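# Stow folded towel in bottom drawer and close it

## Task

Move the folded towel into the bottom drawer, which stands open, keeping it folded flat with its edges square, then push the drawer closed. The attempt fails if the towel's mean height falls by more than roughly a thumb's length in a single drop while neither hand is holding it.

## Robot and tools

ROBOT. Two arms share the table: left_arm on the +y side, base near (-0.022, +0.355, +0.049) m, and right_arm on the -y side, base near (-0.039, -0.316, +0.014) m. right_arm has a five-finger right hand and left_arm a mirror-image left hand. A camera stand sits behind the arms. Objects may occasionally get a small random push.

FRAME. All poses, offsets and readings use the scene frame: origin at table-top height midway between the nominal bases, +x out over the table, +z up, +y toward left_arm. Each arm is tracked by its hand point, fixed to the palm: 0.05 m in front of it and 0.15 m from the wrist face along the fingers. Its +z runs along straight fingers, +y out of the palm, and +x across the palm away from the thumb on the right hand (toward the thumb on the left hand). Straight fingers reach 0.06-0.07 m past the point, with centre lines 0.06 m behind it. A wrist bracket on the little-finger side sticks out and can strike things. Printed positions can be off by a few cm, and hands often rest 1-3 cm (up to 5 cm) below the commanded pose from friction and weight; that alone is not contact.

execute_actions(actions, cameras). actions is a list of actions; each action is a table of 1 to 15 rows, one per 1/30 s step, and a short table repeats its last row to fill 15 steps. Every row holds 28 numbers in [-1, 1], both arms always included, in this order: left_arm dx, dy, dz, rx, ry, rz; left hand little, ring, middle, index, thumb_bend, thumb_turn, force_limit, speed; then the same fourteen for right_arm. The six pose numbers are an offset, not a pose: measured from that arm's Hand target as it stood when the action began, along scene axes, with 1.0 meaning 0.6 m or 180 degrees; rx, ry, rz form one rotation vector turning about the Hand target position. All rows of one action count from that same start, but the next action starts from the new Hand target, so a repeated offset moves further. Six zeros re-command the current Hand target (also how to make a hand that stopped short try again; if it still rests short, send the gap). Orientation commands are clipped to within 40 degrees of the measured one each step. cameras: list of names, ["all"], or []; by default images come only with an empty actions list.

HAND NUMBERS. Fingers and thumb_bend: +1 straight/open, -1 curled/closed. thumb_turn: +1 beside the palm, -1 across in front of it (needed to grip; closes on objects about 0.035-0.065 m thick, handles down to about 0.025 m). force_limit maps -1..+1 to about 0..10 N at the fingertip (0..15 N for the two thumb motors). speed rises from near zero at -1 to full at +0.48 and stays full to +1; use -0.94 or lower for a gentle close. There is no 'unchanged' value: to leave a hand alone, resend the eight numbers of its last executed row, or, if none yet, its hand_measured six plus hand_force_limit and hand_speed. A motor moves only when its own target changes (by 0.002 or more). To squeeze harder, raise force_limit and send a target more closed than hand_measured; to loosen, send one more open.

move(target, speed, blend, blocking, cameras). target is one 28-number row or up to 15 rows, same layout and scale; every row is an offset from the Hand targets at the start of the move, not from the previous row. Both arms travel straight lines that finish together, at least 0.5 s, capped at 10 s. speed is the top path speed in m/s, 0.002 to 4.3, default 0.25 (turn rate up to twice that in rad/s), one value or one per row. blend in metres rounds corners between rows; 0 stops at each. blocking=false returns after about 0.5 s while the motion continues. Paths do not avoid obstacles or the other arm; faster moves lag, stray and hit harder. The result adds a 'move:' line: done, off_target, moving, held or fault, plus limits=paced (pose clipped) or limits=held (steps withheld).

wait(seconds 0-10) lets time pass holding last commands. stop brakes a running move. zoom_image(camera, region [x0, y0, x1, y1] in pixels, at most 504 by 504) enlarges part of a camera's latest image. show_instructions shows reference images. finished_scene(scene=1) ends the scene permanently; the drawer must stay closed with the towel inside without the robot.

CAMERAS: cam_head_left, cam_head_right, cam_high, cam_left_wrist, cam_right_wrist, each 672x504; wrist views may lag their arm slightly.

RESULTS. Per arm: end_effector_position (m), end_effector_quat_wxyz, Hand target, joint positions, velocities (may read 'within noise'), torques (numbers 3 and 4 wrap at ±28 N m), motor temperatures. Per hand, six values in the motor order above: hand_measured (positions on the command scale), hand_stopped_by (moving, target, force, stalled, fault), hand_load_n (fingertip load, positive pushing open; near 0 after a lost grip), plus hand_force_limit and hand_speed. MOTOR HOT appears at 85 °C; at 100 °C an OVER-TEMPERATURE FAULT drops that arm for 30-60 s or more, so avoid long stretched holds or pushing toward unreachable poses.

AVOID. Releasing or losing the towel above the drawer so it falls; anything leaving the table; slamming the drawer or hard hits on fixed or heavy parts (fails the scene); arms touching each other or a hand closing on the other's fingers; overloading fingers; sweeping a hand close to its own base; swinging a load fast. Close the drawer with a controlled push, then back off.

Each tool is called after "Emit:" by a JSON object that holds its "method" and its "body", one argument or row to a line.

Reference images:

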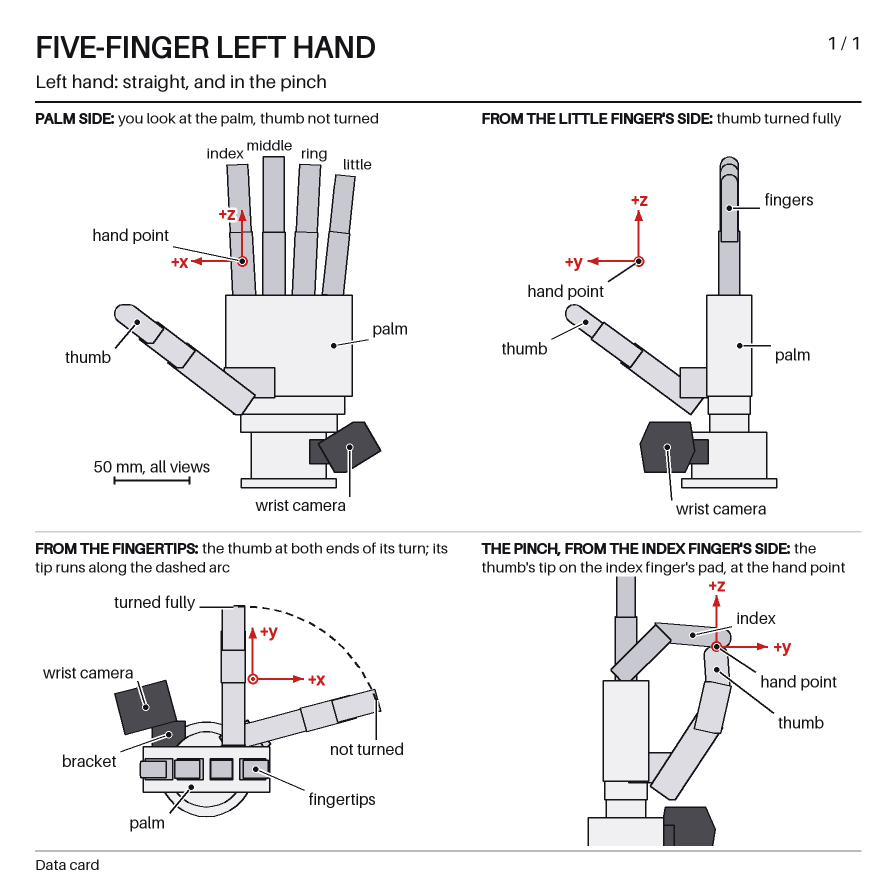

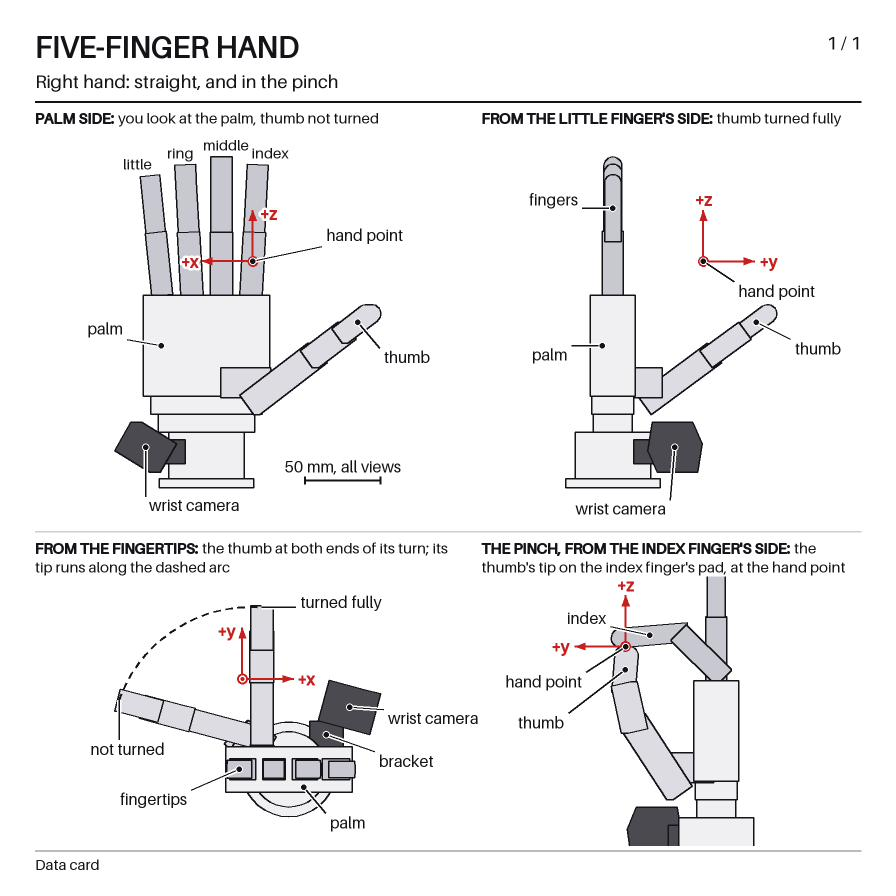

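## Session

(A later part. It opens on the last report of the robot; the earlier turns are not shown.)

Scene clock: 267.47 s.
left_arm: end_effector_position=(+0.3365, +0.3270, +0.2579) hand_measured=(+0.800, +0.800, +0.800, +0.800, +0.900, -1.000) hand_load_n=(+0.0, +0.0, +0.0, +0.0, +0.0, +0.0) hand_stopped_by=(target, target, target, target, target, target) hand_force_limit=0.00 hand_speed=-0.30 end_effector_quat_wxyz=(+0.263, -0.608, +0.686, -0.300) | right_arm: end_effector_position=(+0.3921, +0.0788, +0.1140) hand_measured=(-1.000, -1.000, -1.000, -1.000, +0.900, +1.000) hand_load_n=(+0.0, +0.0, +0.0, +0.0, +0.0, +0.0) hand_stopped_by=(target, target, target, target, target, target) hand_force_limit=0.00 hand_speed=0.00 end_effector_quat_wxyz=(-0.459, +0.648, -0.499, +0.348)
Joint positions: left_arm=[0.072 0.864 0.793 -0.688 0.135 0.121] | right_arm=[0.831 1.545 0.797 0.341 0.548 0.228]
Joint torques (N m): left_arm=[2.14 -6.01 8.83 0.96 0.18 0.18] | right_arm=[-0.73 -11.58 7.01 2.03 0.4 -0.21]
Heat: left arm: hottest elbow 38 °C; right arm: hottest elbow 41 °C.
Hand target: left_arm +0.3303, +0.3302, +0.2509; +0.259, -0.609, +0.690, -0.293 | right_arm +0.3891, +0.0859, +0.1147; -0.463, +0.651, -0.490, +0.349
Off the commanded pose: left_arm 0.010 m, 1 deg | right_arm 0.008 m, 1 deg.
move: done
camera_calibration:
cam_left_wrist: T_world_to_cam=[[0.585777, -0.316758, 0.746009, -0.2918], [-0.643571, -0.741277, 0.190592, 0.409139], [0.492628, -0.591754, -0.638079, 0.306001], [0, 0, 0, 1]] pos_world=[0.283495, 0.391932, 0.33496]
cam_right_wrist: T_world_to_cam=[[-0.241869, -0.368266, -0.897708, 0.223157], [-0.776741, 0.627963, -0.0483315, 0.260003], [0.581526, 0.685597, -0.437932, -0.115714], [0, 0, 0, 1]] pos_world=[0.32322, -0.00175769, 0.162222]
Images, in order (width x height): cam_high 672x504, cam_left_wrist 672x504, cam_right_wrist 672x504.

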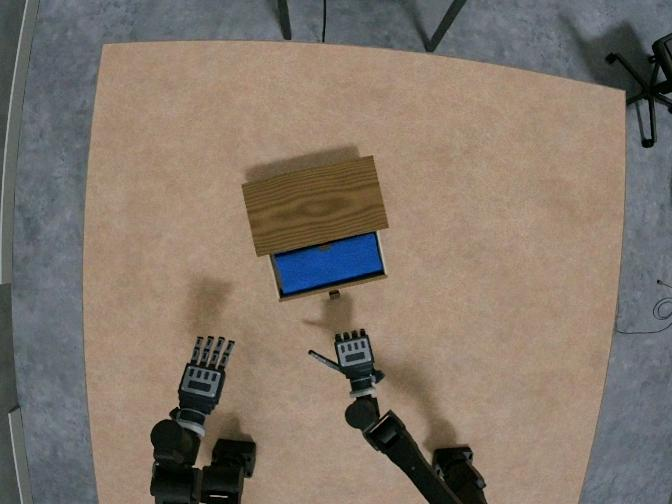

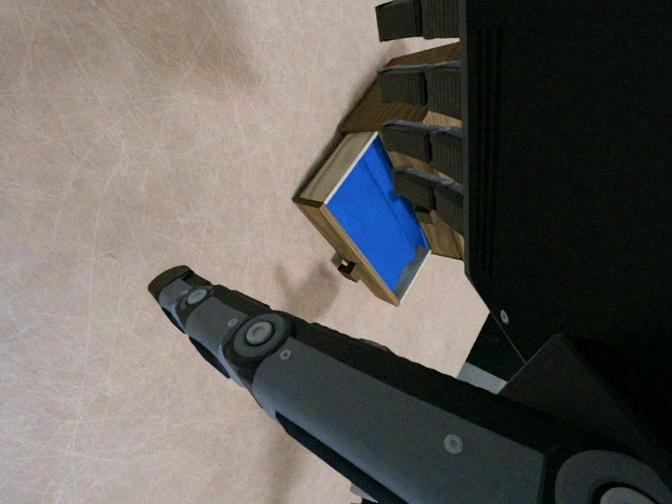

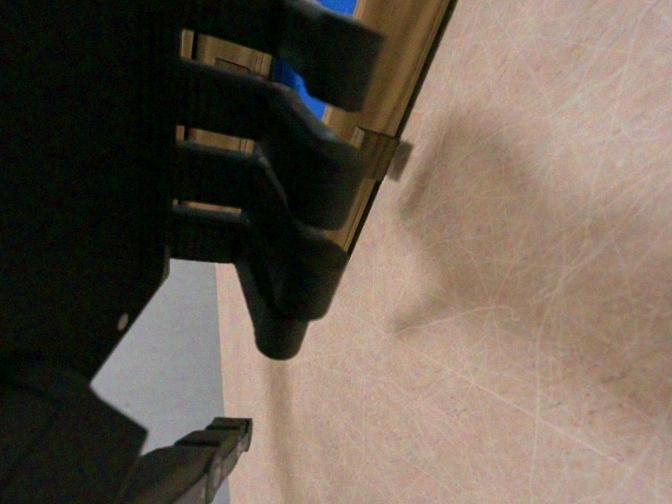

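Emit:
{"method": "move", "body": {
  "target": [0,0,0,0,0,0,0.8,0.8,0.8,0.8,0.9,-1,0,-0.3,0.05,0.035,-0.12,0,0,0,-1,-1,-1,-1,0.9,1,0,0],
  "speed": 0.12,
  "cameras": ["cam_high","cam_left_wrist","cam_right_wrist"]
}}

Emit:
{"method": "zoom_image", "body": {
  "camera": "cam_high",
  "region": [250, 215, 410, 375]
}}

Emit:
{"method": "zoom_image", "body": {
  "camera": "cam_left_wrist",
  "region": [270, 200, 430, 360]
}}

Scene clock: 269.50 s.
left_arm: end_effector_position=(+0.3365, +0.3270, +0.2579) hand_measured=(+0.800, +0.800, +0.800, +0.800, +0.900, -1.000) hand_load_n=(+0.0, +0.0, +0.0, +0.0, +0.5, +0.0) hand_stopped_by=(target, target, target, target, target, target) hand_force_limit=0.00 hand_speed=-0.30 end_effector_quat_wxyz=(+0.263, -0.608, +0.686, -0.300) | right_arm: end_effector_position=(+0.4031, +0.0941, +0.0253) hand_measured=(-1.000, -1.000, -1.000, -1.000, +0.900, +1.000) hand_load_n=(+0.0, +0.0, +0.0, +0.0, +0.0, +0.0) hand_stopped_by=(target, target, target, target, target, target) hand_force_limit=0.00 hand_speed=0.00 end_effector_quat_wxyz=(-0.445, +0.662, -0.495, +0.344)
Joint positions: left_arm=[0.072 0.864 0.793 -0.688 0.135 0.121] | right_arm=[0.831 1.785 0.813 0.531 0.536 0.221]
Joint torques (N m): left_arm=[2.08 -5.95 8.83 0.96 0.19 0.18] | right_arm=[-2.14 -13.63 8.36 2.04 0.14 -0.22]
Heat: left arm: hottest elbow 38 °C; right arm: hottest elbow 40 °C.
Hand target: left_arm +0.3303, +0.3302, +0.2509; +0.259, -0.609, +0.690, -0.293 | right_arm +0.4191, +0.1068, +0.0425; -0.463, +0.651, -0.490, +0.350
Off the commanded pose: left_arm 0.010 m, 1 deg | right_arm 0.027 m, 3 deg.
move: off_target (right_arm)
camera_calibration:
cam_left_wrist: T_world_to_cam=[[0.585777, -0.316758, 0.746009, -0.2918], [-0.643571, -0.741277, 0.190592, 0.409139], [0.492628, -0.591754, -0.638079, 0.306001], [0, 0, 0, 1]] pos_world=[0.283495, 0.391932, 0.33496]
cam_right_wrist: T_world_to_cam=[[-0.258609, -0.398127, -0.880123, 0.16095], [-0.786054, 0.616306, -0.0478204, 0.259503], [0.561463, 0.679457, -0.472331, -0.161932], [0, 0, 0, 1]] pos_world=[0.336525, 0.0141707, 0.0775799]
Images, in order (width x height): cam_high 672x504, cam_left_wrist 672x504, cam_right_wrist 672x504.

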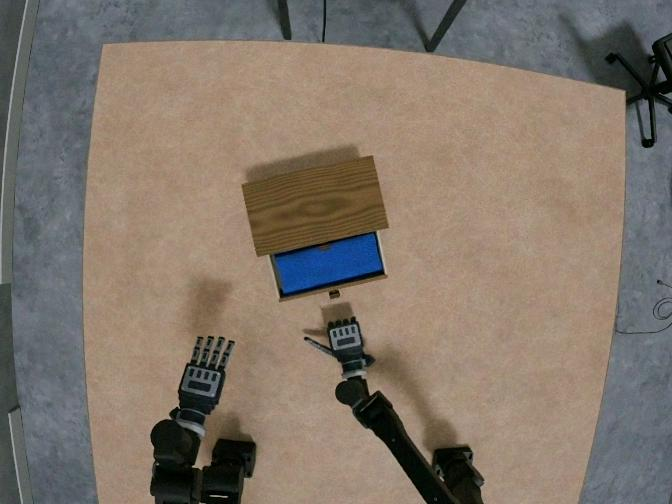

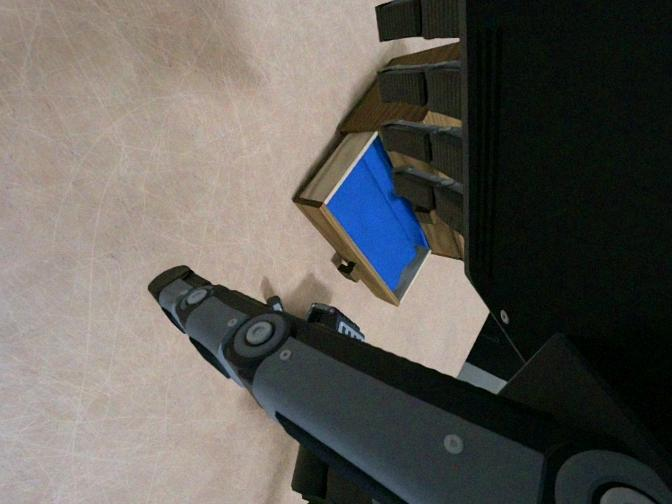

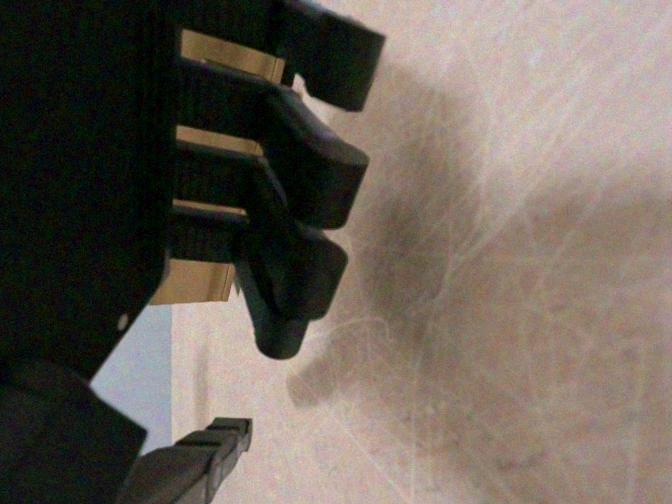

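Scaled by 3.150 from the camera's 672x504 image, which has a finer 960x720 frame.

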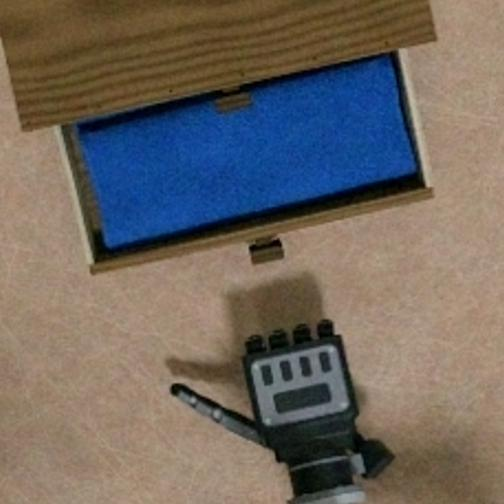

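Scaled by 3.150 from the camera's 672x504 image, which has a finer 960x720 frame.

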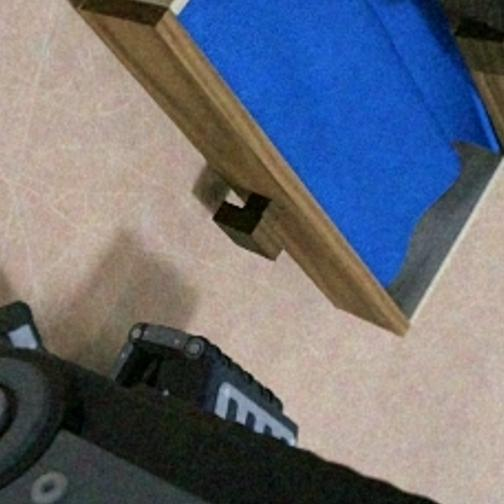

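Emit:
{"method": "move", "body": {
  "target": [0,0,0,0,0,0,0.8,0.8,0.8,0.8,0.9,-1,0,-0.3,0.088,0.025,0.025,0,0,0,-1,-1,-1,-1,0.9,1,0,0],
  "speed": 0.08,
  "cameras": ["cam_high","cam_left_wrist"]
}}

Emit:
{"method": "zoom_image", "body": {
  "camera": "cam_left_wrist",
  "region": [290, 180, 450, 340]
}}

Emit:
{"method": "zoom_image", "body": {
  "camera": "cam_high",
  "region": [250, 215, 410, 375]
}}

Scene clock: 271.37 s.
left_arm: end_effector_position=(+0.3365, +0.3270, +0.2579) hand_measured=(+0.800, +0.800, +0.800, +0.800, +0.900, -1.000) hand_load_n=(+0.0, +0.0, +0.0, +0.0, +0.0, +0.0) hand_stopped_by=(target, target, target, target, target, target) hand_force_limit=0.00 hand_speed=-0.30 end_effector_quat_wxyz=(+0.263, -0.608, +0.686, -0.300) | right_arm: end_effector_position=(+0.4546, +0.1159, +0.0469) hand_measured=(-1.000, -1.000, -1.000, -1.000, +0.900, +1.000) hand_load_n=(+0.0, +0.0, +0.0, +0.0, +0.0, +0.0) hand_stopped_by=(target, target, target, target, target, target) hand_force_limit=0.00 hand_speed=0.00 end_effector_quat_wxyz=(-0.457, +0.656, -0.493, +0.343)
Joint positions: left_arm=[0.072 0.864 0.793 -0.688 0.135 0.121] | right_arm=[0.78 1.831 0.956 0.474 0.482 0.196]
Joint torques (N m): left_arm=[2.08 -5.89 8.8 0.98 0.18 0.18] | right_arm=[-2.61 -14.56 9.4 1.21 0.1 -0.23]
Heat: left arm: hottest elbow 38 °C; right arm: hottest elbow 40 °C.
Hand target: left_arm +0.3303, +0.3302, +0.2509; +0.259, -0.609, +0.690, -0.293 | right_arm +0.4719, +0.1219, +0.0578; -0.463, +0.651, -0.490, +0.349
Off the commanded pose: left_arm 0.010 m, 1 deg | right_arm 0.021 m, 1 deg.
move: off_target (right_arm)
camera_calibration:
cam_left_wrist: T_world_to_cam=[[0.585777, -0.316758, 0.746009, -0.2918], [-0.643571, -0.741277, 0.190592, 0.409139], [0.492628, -0.591754, -0.638079, 0.306001], [0, 0, 0, 1]] pos_world=[0.283495, 0.391932, 0.33496]
Images, in order (width x height): cam_high 672x504, cam_left_wrist 672x504.

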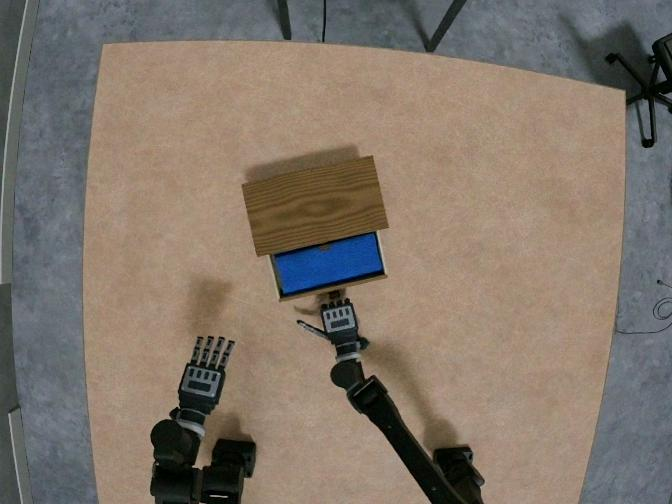

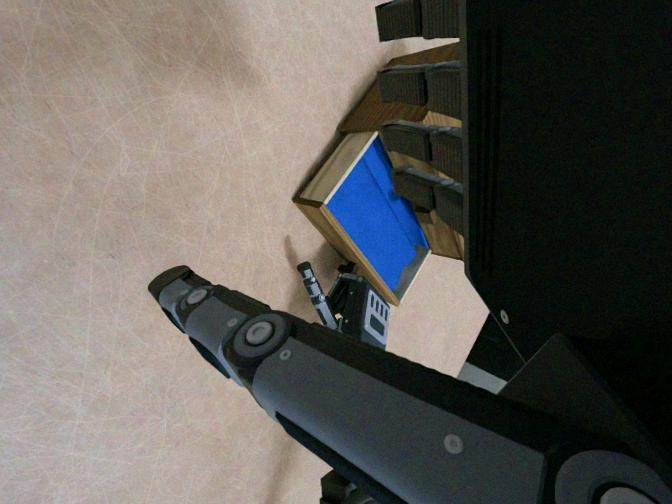

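Scaled by 3.150 from the camera's 672x504 image, which has a finer 960x720 frame.

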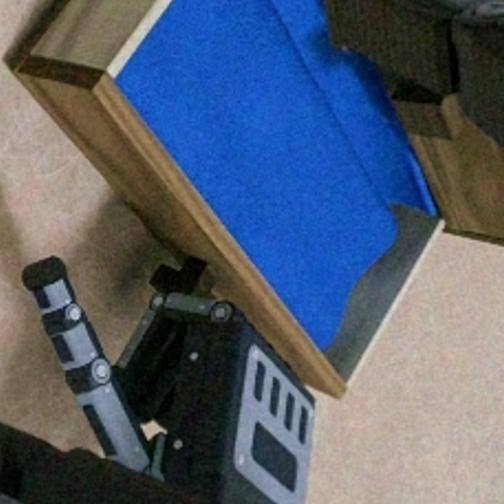

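Scaled by 3.150 from the camera's 672x504 image, which has a finer 960x720 frame.

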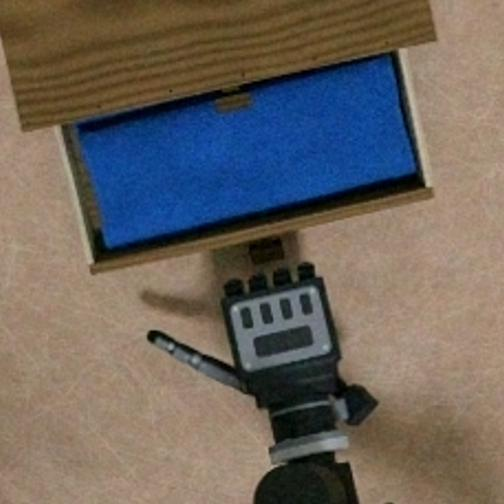

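Emit:
{"method": "move", "body": {
  "target": [
    [0,0,0,0,0,0,0.8,0.8,0.8,0.8,0.9,-1,0,-0.3,0,0.002,-0.028,0,0,0,-1,-1,-1,-1,0.9,1,0,0],
    [0,0,0,0,0,0,0.8,0.8,0.8,0.8,0.9,-1,0,-0.3,0.064,0.0204,-0.022,0,0,0,-1,-1,-1,-1,0.9,1,0,0]
  ],
  "speed": 0.07,
  "cameras": ["cam_high","cam_left_wrist"]
}}

Emit:
{"method": "zoom_image", "body": {
  "camera": "cam_left_wrist",
  "region": [290, 180, 450, 340]
}}

Emit:
{"method": "zoom_image", "body": {
  "camera": "cam_high",
  "region": [250, 215, 410, 375]
}}

Scene clock: 273.73 s.
left_arm: end_effector_position=(+0.3365, +0.3270, +0.2579) hand_measured=(+0.800, +0.800, +0.800, +0.800, +0.900, -1.000) hand_load_n=(+0.0, +0.0, +0.0, +0.0, +0.0, +0.0) hand_stopped_by=(target, target, target, target, target, target) hand_force_limit=0.00 hand_speed=-0.30 end_effector_quat_wxyz=(+0.263, -0.608, +0.686, -0.300) | right_arm: end_effector_position=(+0.4600, +0.1207, +0.0244) hand_measured=(-1.000, -1.000, -1.000, -1.000, +0.900, +1.000) hand_load_n=(+0.0, -3.0, +0.0, +0.0, +0.0, -0.5) hand_stopped_by=(target, target, target, target, target, target) hand_force_limit=0.00 hand_speed=0.00 end_effector_quat_wxyz=(-0.443, +0.673, -0.486, +0.338)
Joint positions: left_arm=[0.072 0.864 0.793 -0.688 0.135 0.121] | right_arm=[0.774 1.885 0.991 0.456 0.46 0.179]
Joint torques (N m): left_arm=[2.14 -6.01 8.83 0.98 0.19 0.18] | right_arm=[-4.66 -13.1 13.7 1.66 -0.28 -0.24]
Heat: left arm: hottest elbow 38 °C; right arm: hottest elbow 40 °C.
Hand target: left_arm +0.3303, +0.3302, +0.2509; +0.259, -0.609, +0.690, -0.293 | right_arm +0.5104, +0.1340, +0.0444; -0.463, +0.651, -0.490, +0.350
Off the commanded pose: left_arm 0.010 m, 1 deg | right_arm 0.056 m, 4 deg.
move: off_target (right_arm)
camera_calibration:
cam_left_wrist: T_world_to_cam=[[0.585777, -0.316758, 0.746009, -0.2918], [-0.643571, -0.741277, 0.190592, 0.409139], [0.492628, -0.591754, -0.638079, 0.306001], [0, 0, 0, 1]] pos_world=[0.283495, 0.391932, 0.33496]
Images, in order (width x height): cam_high 672x504, cam_left_wrist 672x504.

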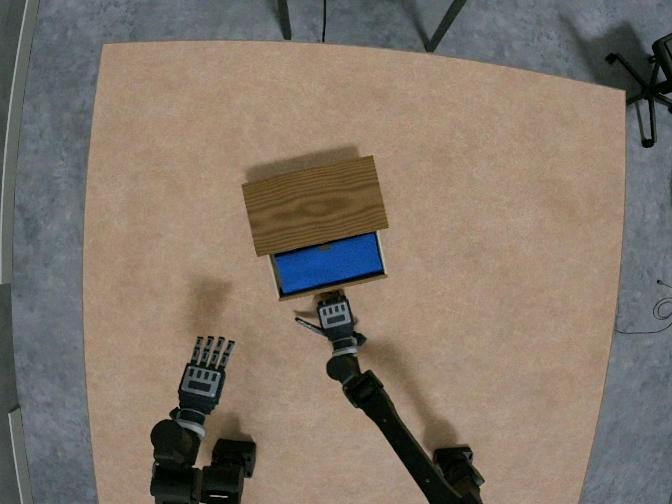

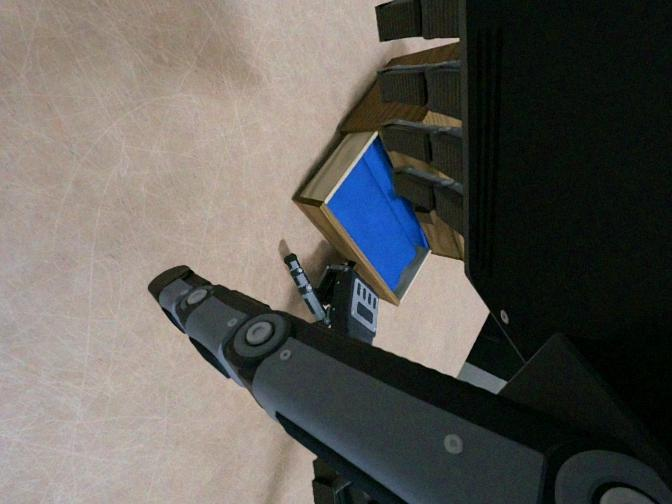

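Scaled by 3.150 from the camera's 672x504 image, which has a finer 960x720 frame.

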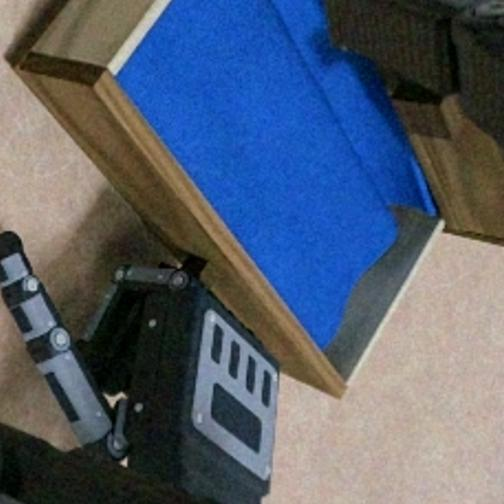

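Scaled by 3.150 from the camera's 672x504 image, which has a finer 960x720 frame.

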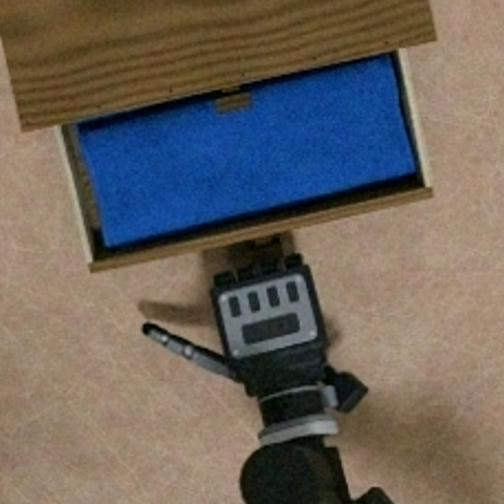

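Emit:
{"method": "execute_actions", "body": {
  "actions": [],
  "cameras": ["cam_head_left","cam_head_right","cam_right_wrist"]
}}

Emit:
{"method": "zoom_image", "body": {
  "camera": "cam_head_left",
  "region": [190, 180, 340, 330]
}}

Emit:
{"method": "zoom_image", "body": {
  "camera": "cam_right_wrist",
  "region": [150, 0, 450, 300]
}}

Scene clock: 274.77 s.
left_arm: end_effector_position=(+0.3365, +0.3270, +0.2579) hand_measured=(+0.800, +0.800, +0.800, +0.800, +0.900, -1.000) hand_load_n=(+0.0, +0.0, +0.0, +0.0, +0.0, +0.0) hand_stopped_by=(target, target, target, target, target, target) hand_force_limit=0.00 hand_speed=-0.30 end_effector_quat_wxyz=(+0.263, -0.608, +0.686, -0.300) | right_arm: end_effector_position=(+0.4600, +0.1207, +0.0243) hand_measured=(-1.000, -1.000, -1.000, -1.000, +0.900, +1.000) hand_load_n=(+0.0, -3.0, +0.0, +0.0, +0.0, +0.0) hand_stopped_by=(target, target, target, target, target, target) hand_force_limit=0.00 hand_speed=0.00 end_effector_quat_wxyz=(-0.443, +0.674, -0.486, +0.338)
Joint positions: left_arm=[0.072 0.864 0.793 -0.688 0.135 0.121] | right_arm=[0.774 1.885 0.991 0.456 0.46 0.178]
Joint velocities: within noise
Joint torques (N m): left_arm=[2.14 -5.95 8.81 0.98 0.18 0.18] | right_arm=[-4.66 -13.1 13.7 1.69 -0.28 -0.21]
Motor temperatures (°C): left_arm=[28 27 38 29 27 27] | right_arm=[30 32 40 29 27 26]
Heat: left arm: hottest elbow 38 °C; right arm: hottest elbow 40 °C.
Hand target: left_arm +0.3303, +0.3302, +0.2509; +0.259, -0.609, +0.690, -0.293 | right_arm +0.5104, +0.1340, +0.0443; -0.463, +0.651, -0.490, +0.350
Off the commanded pose: left_arm 0.010 m, 1 deg | right_arm 0.056 m, 4 deg.
camera_calibration:
cam_right_wrist: T_world_to_cam=[[-0.256937, -0.416979, -0.871844, 0.186722], [-0.80332, 0.593674, -0.0471953, 0.298477], [0.537271, 0.688244, -0.487504, -0.201882], [0, 0, 0, 1]] pos_world=[0.396214, 0.0396052, 0.0784608]
Images, in order (width x height): cam_head_left 672x504, cam_head_right 672x504, cam_right_wrist 672x504.

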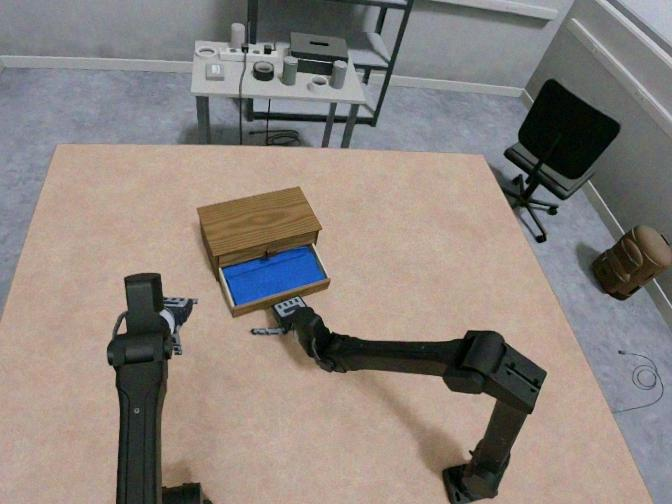

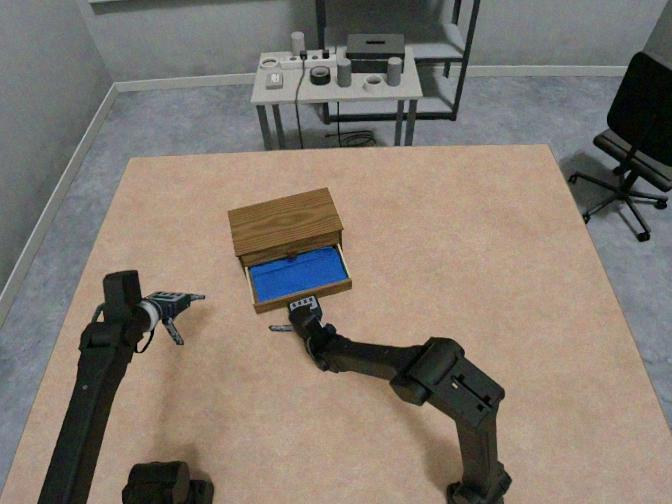

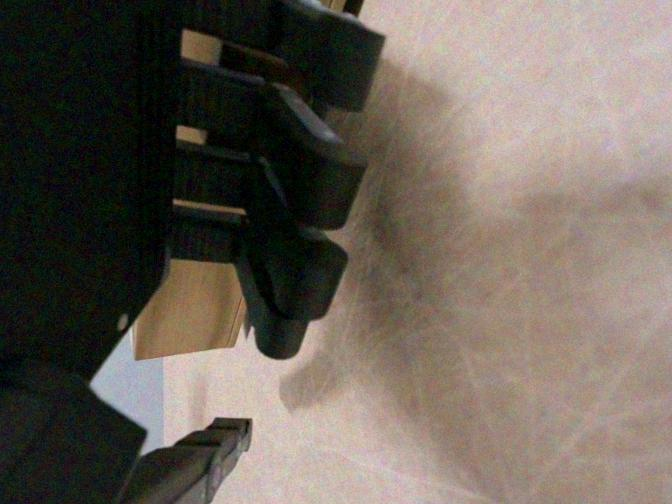

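Scaled by 3.360 from the camera's 672x504 image, which has a finer 960x720 frame.

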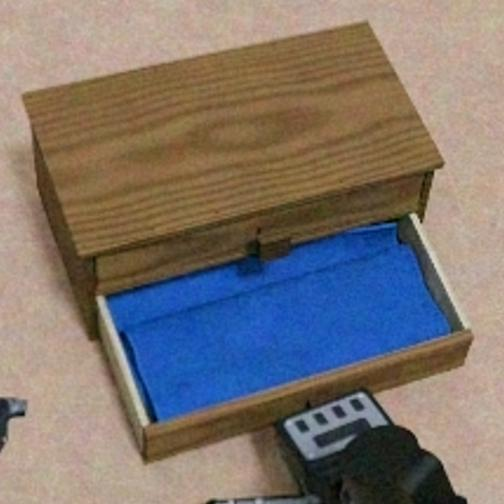

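Scaled by 1.680 from the camera's 672x504 image, which has a finer 960x720 frame.

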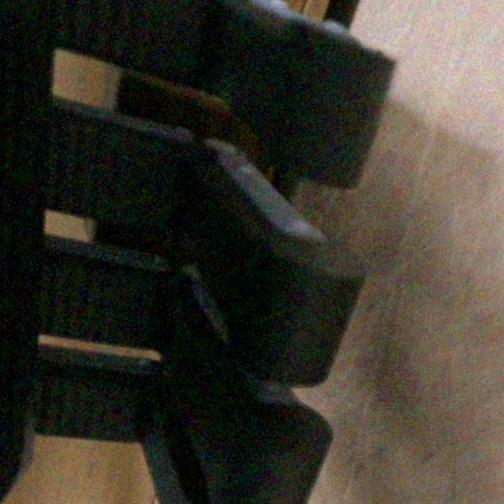

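Emit:
{"method": "move", "body": {
  "target": [0,0,0,0,0,0,0.8,0.8,0.8,0.8,0.9,-1,0,-0.3,0.048,0.014,0,0,0,0,-1,-1,-1,-1,0.9,1,0,0],
  "speed": 0.07,
  "cameras": ["cam_high","cam_head_left"]
}}

Emit:
{"method": "zoom_image", "body": {
  "camera": "cam_head_left",
  "region": [190, 180, 340, 330]
}}

Emit:
{"method": "zoom_image", "body": {
  "camera": "cam_high",
  "region": [250, 215, 410, 375]
}}

Scene clock: 276.73 s.
left_arm: end_effector_position=(+0.3365, +0.3270, +0.2579) hand_measured=(+0.800, +0.800, +0.800, +0.800, +0.900, -1.000) hand_load_n=(-0.5, +0.0, +0.0, +0.0, +0.0, +0.0) hand_stopped_by=(target, target, target, target, target, target) hand_force_limit=0.00 hand_speed=-0.30 end_effector_quat_wxyz=(+0.263, -0.608, +0.686, -0.300) | right_arm: end_effector_position=(+0.4768, +0.1354, +0.0243) hand_measured=(-1.000, -1.000, -1.000, -1.000, +0.900, +1.000) hand_load_n=(+0.0, -3.5, +0.0, +0.0, +0.0, +0.0) hand_stopped_by=(target, target, target, target, target, target) hand_force_limit=0.00 hand_speed=0.00 end_effector_quat_wxyz=(-0.443, +0.679, -0.481, +0.333)
Joint positions: left_arm=[0.072 0.864 0.793 -0.688 0.135 0.121] | right_arm=[0.765 1.922 1.061 0.421 0.436 0.168]
Joint torques (N m): left_arm=[2.14 -5.95 8.81 0.96 0.18 0.18] | right_arm=[-5.83 -13.33 14.61 1.77 -0.23 -0.21]
Heat: left arm: hottest elbow 38 °C; right arm: hottest elbow 40 °C.
Hand target: left_arm +0.3303, +0.3302, +0.2509; +0.259, -0.609, +0.690, -0.293 | right_arm +0.5391, +0.1426, +0.0445; -0.463, +0.651, -0.490, +0.349
Off the commanded pose: left_arm 0.010 m, 1 deg | right_arm 0.066 m, 5 deg.
move: off_target (right_arm)
Images, in order (width x height): cam_head_left 672x504, cam_high 672x504.

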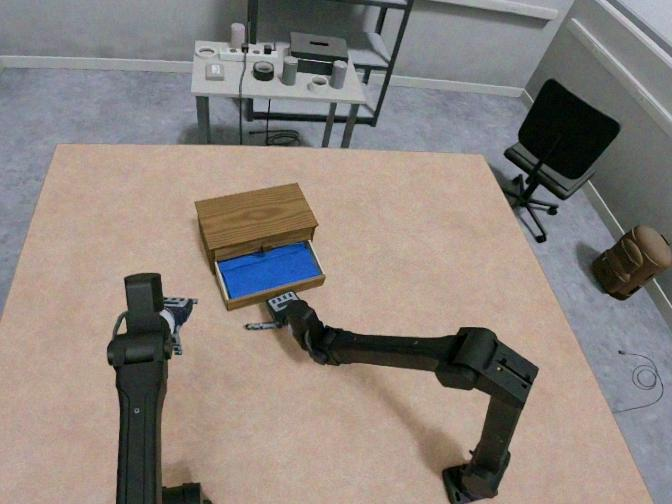

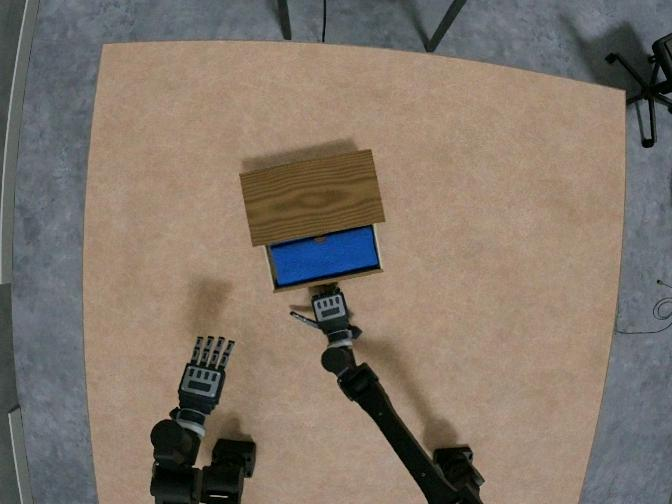

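Scaled by 3.360 from the camera's 672x504 image, which has a finer 960x720 frame.

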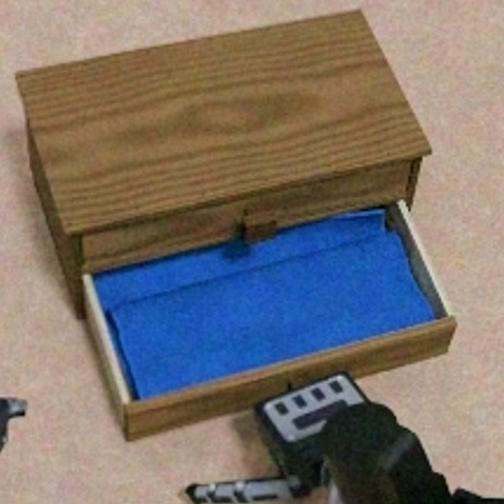

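Scaled by 3.150 from the camera's 672x504 image, which has a finer 960x720 frame.

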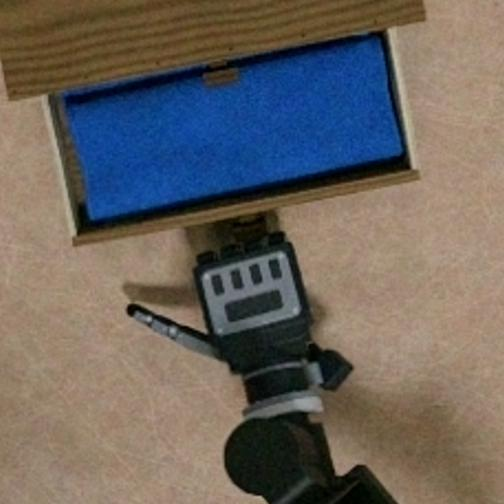

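Emit:
{"method": "execute_actions", "body": {
  "actions": [],
  "cameras": ["cam_head_left","cam_head_right","cam_high","cam_left_wrist"]
}}

Emit:
{"method": "zoom_image", "body": {
  "camera": "cam_head_left",
  "region": [250, 220, 330, 290]
}}

Emit:
{"method": "zoom_image", "body": {
  "camera": "cam_head_right",
  "region": [235, 220, 355, 310]
}}

Emit:
{"method": "zoom_image", "body": {
  "camera": "cam_left_wrist",
  "region": [340, 110, 460, 310]
}}

Emit:
{"method": "zoom_image", "body": {
  "camera": "cam_high",
  "region": [260, 215, 390, 295]
}}

Scene clock: 282.70 s.
left_arm: end_effector_position=(+0.3365, +0.3270, +0.2579) hand_measured=(+0.800, +0.800, +0.800, +0.800, +0.900, -1.000) hand_load_n=(-0.5, +0.0, +0.0, +0.0, +0.0, +0.0) hand_stopped_by=(target, target, target, target, target, target) hand_force_limit=0.00 hand_speed=-0.30 end_effector_quat_wxyz=(+0.263, -0.608, +0.686, -0.300) | right_arm: end_effector_position=(+0.4768, +0.1354, +0.0243) hand_measured=(-1.000, -1.000, -1.000, -1.000, +0.900, +1.000) hand_load_n=(+0.0, -3.5, +0.0, +0.0, +0.0, +0.0) hand_stopped_by=(target, target, target, target, target, target) hand_force_limit=0.00 hand_speed=0.00 end_effector_quat_wxyz=(-0.443, +0.679, -0.481, +0.333)
Joint positions: left_arm=[0.072 0.864 0.793 -0.688 0.135 0.121] | right_arm=[0.765 1.922 1.061 0.421 0.436 0.168]
Joint velocities: within noise
Joint torques (N m): left_arm=[2.14 -5.95 8.83 0.96 0.19 0.18] | right_arm=[-5.83 -13.33 14.64 1.83 -0.23 -0.21]
Motor temperatures (°C): left_arm=[28 27 38 29 27 27] | right_arm=[30 31 43 29 27 26]
Heat: left arm: hottest elbow 38 °C; right arm: hottest elbow 43 °C.
Hand target: left_arm +0.3303, +0.3302, +0.2509; +0.259, -0.609, +0.690, -0.293 | right_arm +0.5391, +0.1426, +0.0445; -0.463, +0.651, -0.490, +0.349
Off the commanded pose: left_arm 0.010 m, 1 deg | right_arm 0.066 m, 5 deg.
camera_calibration:
cam_left_wrist: T_world_to_cam=[[0.585777, -0.316758, 0.746009, -0.2918], [-0.643571, -0.741277, 0.190592, 0.409139], [0.492628, -0.591754, -0.638079, 0.306001], [0, 0, 0, 1]] pos_world=[0.283495, 0.391932, 0.33496]
Images, in order (width x height): cam_head_left 672x504, cam_head_right 672x504, cam_high 672x504, cam_left_wrist 672x504.

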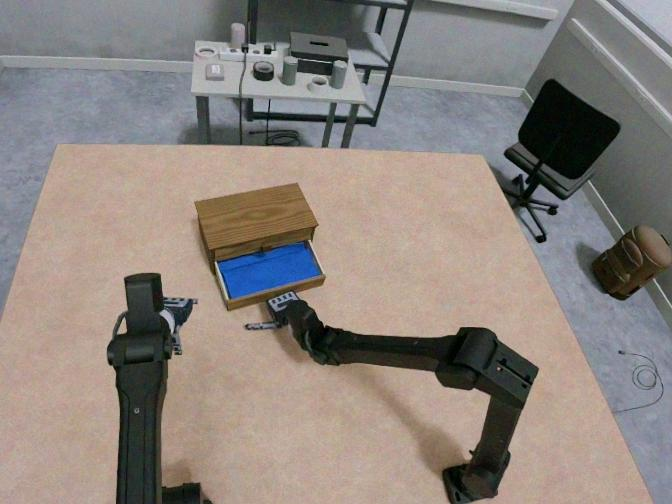

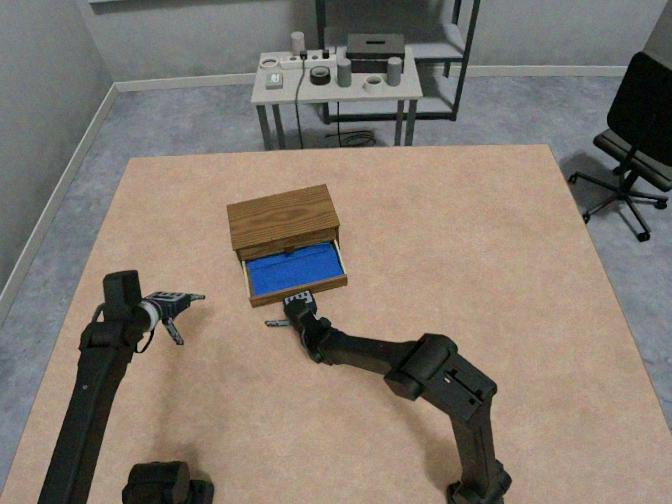

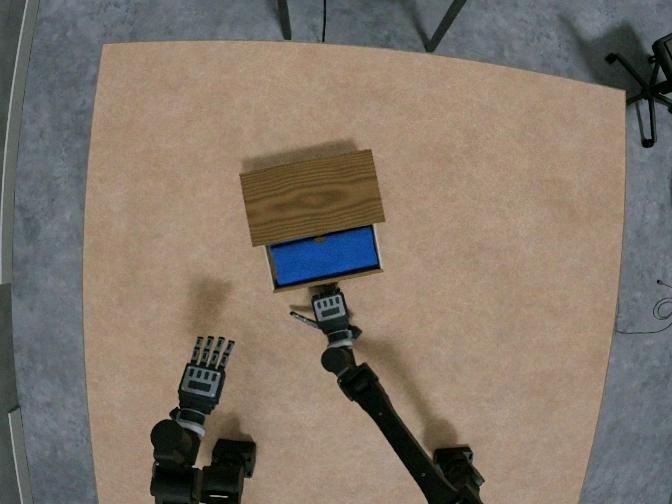

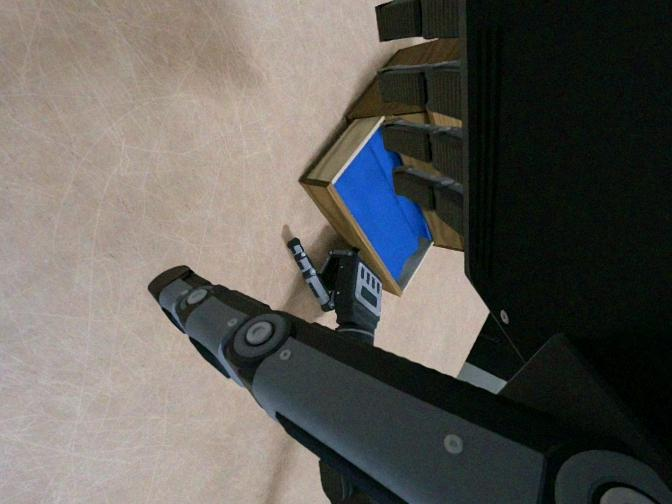

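Scaled by 6.300 from the camera's 672x504 image, which has a finer 960x720 frame.

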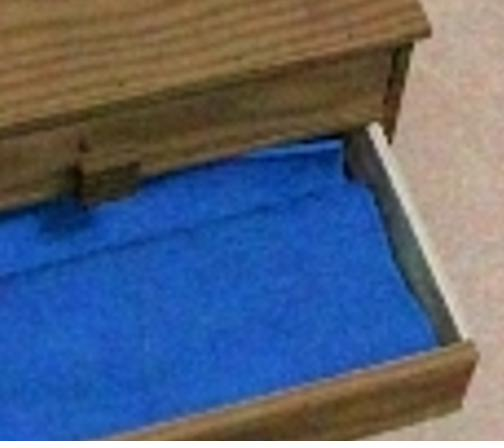

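Scaled by 4.200 from the camera's 672x504 image, which has a finer 960x720 frame.

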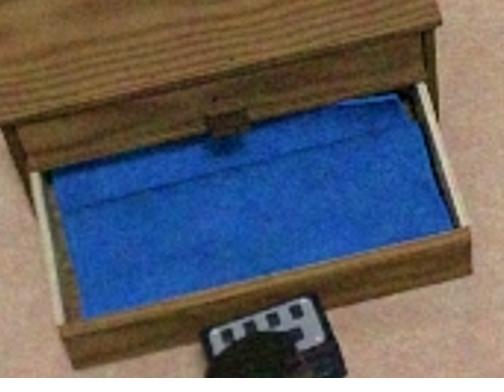

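Scaled by 2.520 from the camera's 672x504 image, which has a finer 960x720 frame.

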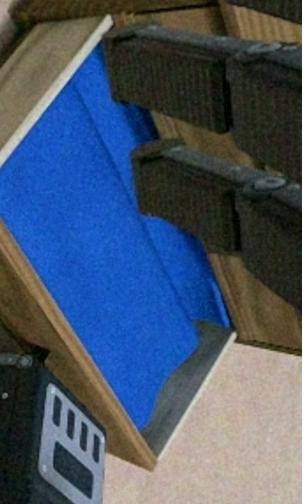

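Scaled by 3.877 from the camera's 672x504 image, which has a finer 960x720 frame.

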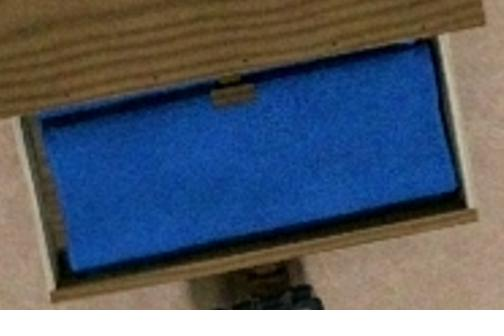

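Emit:
{"method": "move", "body": {
  "target": [
    [0,0,0,0,0,0,0.8,0.8,0.8,0.8,0.9,-1,0,-0.3,-0.18,-0.046,0.01,0,0,0,-1,-1,-1,-1,0.9,1,0,0],
    [0,0,0,0,0,0,0.8,0.8,0.8,0.8,0.9,-1,0,-0.3,-0.14,-0.138,0.13,0,0,0,-1,-1,-1,-1,0.9,1,0,0]
  ],
  "speed": 0.15,
  "cameras": ["cam_high","cam_right_wrist","cam_left_wrist"]
}}

Emit:
{"method": "zoom_image", "body": {
  "camera": "cam_right_wrist",
  "region": [180, 0, 672, 330]
}}

Emit:
{"method": "zoom_image", "body": {
  "camera": "cam_high",
  "region": [240, 205, 400, 305]
}}

Scene clock: 290.93 s.
left_arm: end_effector_position=(+0.3365, +0.3270, +0.2579) hand_measured=(+0.800, +0.800, +0.800, +0.800, +0.900, -1.000) hand_load_n=(+0.0, +0.0, +0.0, +0.0, +0.0, +0.0) hand_stopped_by=(target, target, target, target, target, target) hand_force_limit=0.00 hand_speed=-0.30 end_effector_quat_wxyz=(+0.263, -0.608, +0.686, -0.300) | right_arm: end_effector_position=(+0.4511, +0.0648, +0.1167) hand_measured=(-1.000, -1.000, -1.000, -1.000, +0.900, +1.000) hand_load_n=(+0.0, +0.0, +0.0, +0.0, +0.0, +0.0) hand_stopped_by=(target, target, target, target, target, target) hand_force_limit=0.00 hand_speed=0.00 end_effector_quat_wxyz=(-0.464, +0.650, -0.493, +0.344)
Joint positions: left_arm=[0.072 0.864 0.793 -0.688 0.135 0.121] | right_arm=[0.708 1.611 0.879 0.361 0.417 0.168]
Joint torques (N m): left_arm=[2.08 -5.95 8.8 0.96 0.18 0.18] | right_arm=[-2.49 -14.04 7.23 1.25 0.07 -0.2]
Heat: left arm: hottest elbow 38 °C; right arm: hottest elbow 44 °C.
Hand target: left_arm +0.3303, +0.3302, +0.2509; +0.259, -0.609, +0.690, -0.293 | right_arm +0.4553, +0.0597, +0.1226; -0.463, +0.650, -0.490, +0.350
Off the commanded pose: left_arm 0.010 m, 1 deg | right_arm 0.009 m, 1 deg.
move: done
camera_calibration:
cam_left_wrist: T_world_to_cam=[[0.585777, -0.316758, 0.746009, -0.2918], [-0.643571, -0.741277, 0.190592, 0.409139], [0.492628, -0.591754, -0.638079, 0.306001], [0, 0, 0, 1]] pos_world=[0.283495, 0.391932, 0.33496]
cam_right_wrist: T_world_to_cam=[[-0.231515, -0.368124, -0.900492, 0.230364], [-0.787427, 0.614477, -0.0487543, 0.320525], [0.571279, 0.697784, -0.432132, -0.13616], [0, 0, 0, 1]] pos_world=[0.383508, -0.0171424, 0.164229]
Images, in order (width x height): cam_high 672x504, cam_left_wrist 672x504, cam_right_wrist 672x504.

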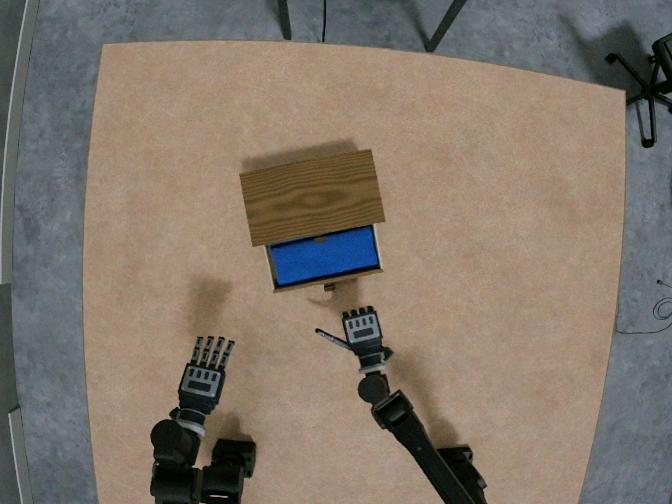

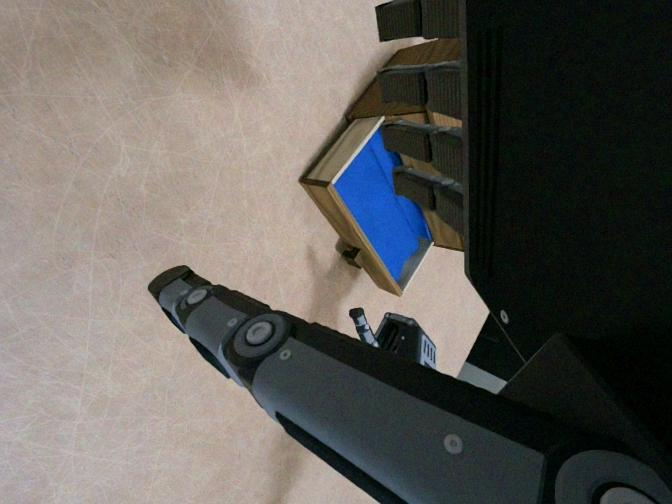

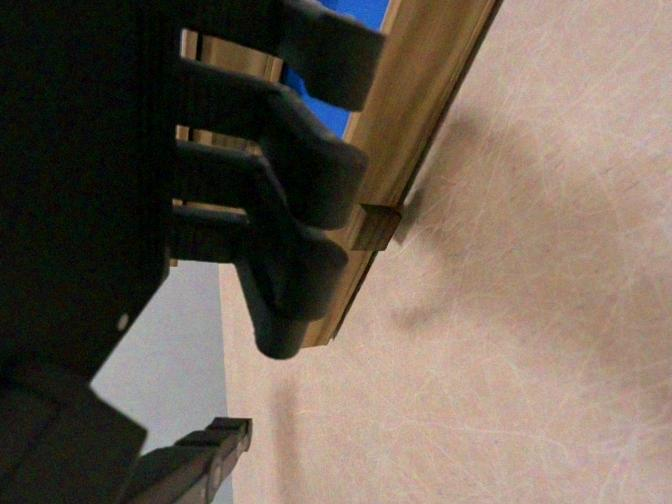

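Scaled by 1.024 from the camera's 672x504 image, which has a finer 960x720 frame.

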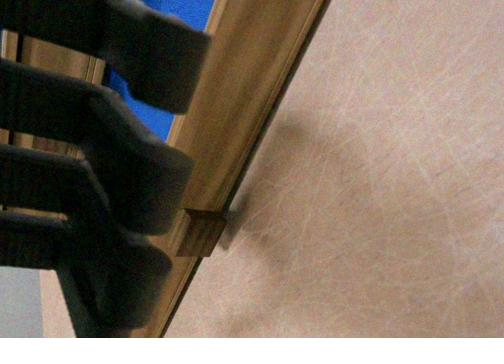

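Scaled by 3.150 from the camera's 672x504 image, which has a finer 960x720 frame.

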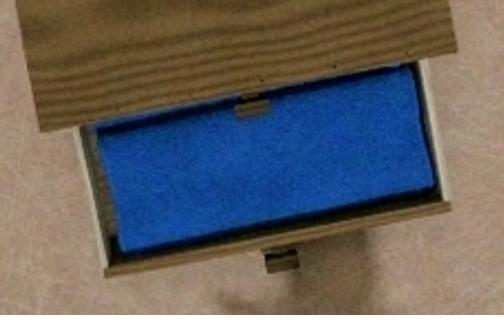

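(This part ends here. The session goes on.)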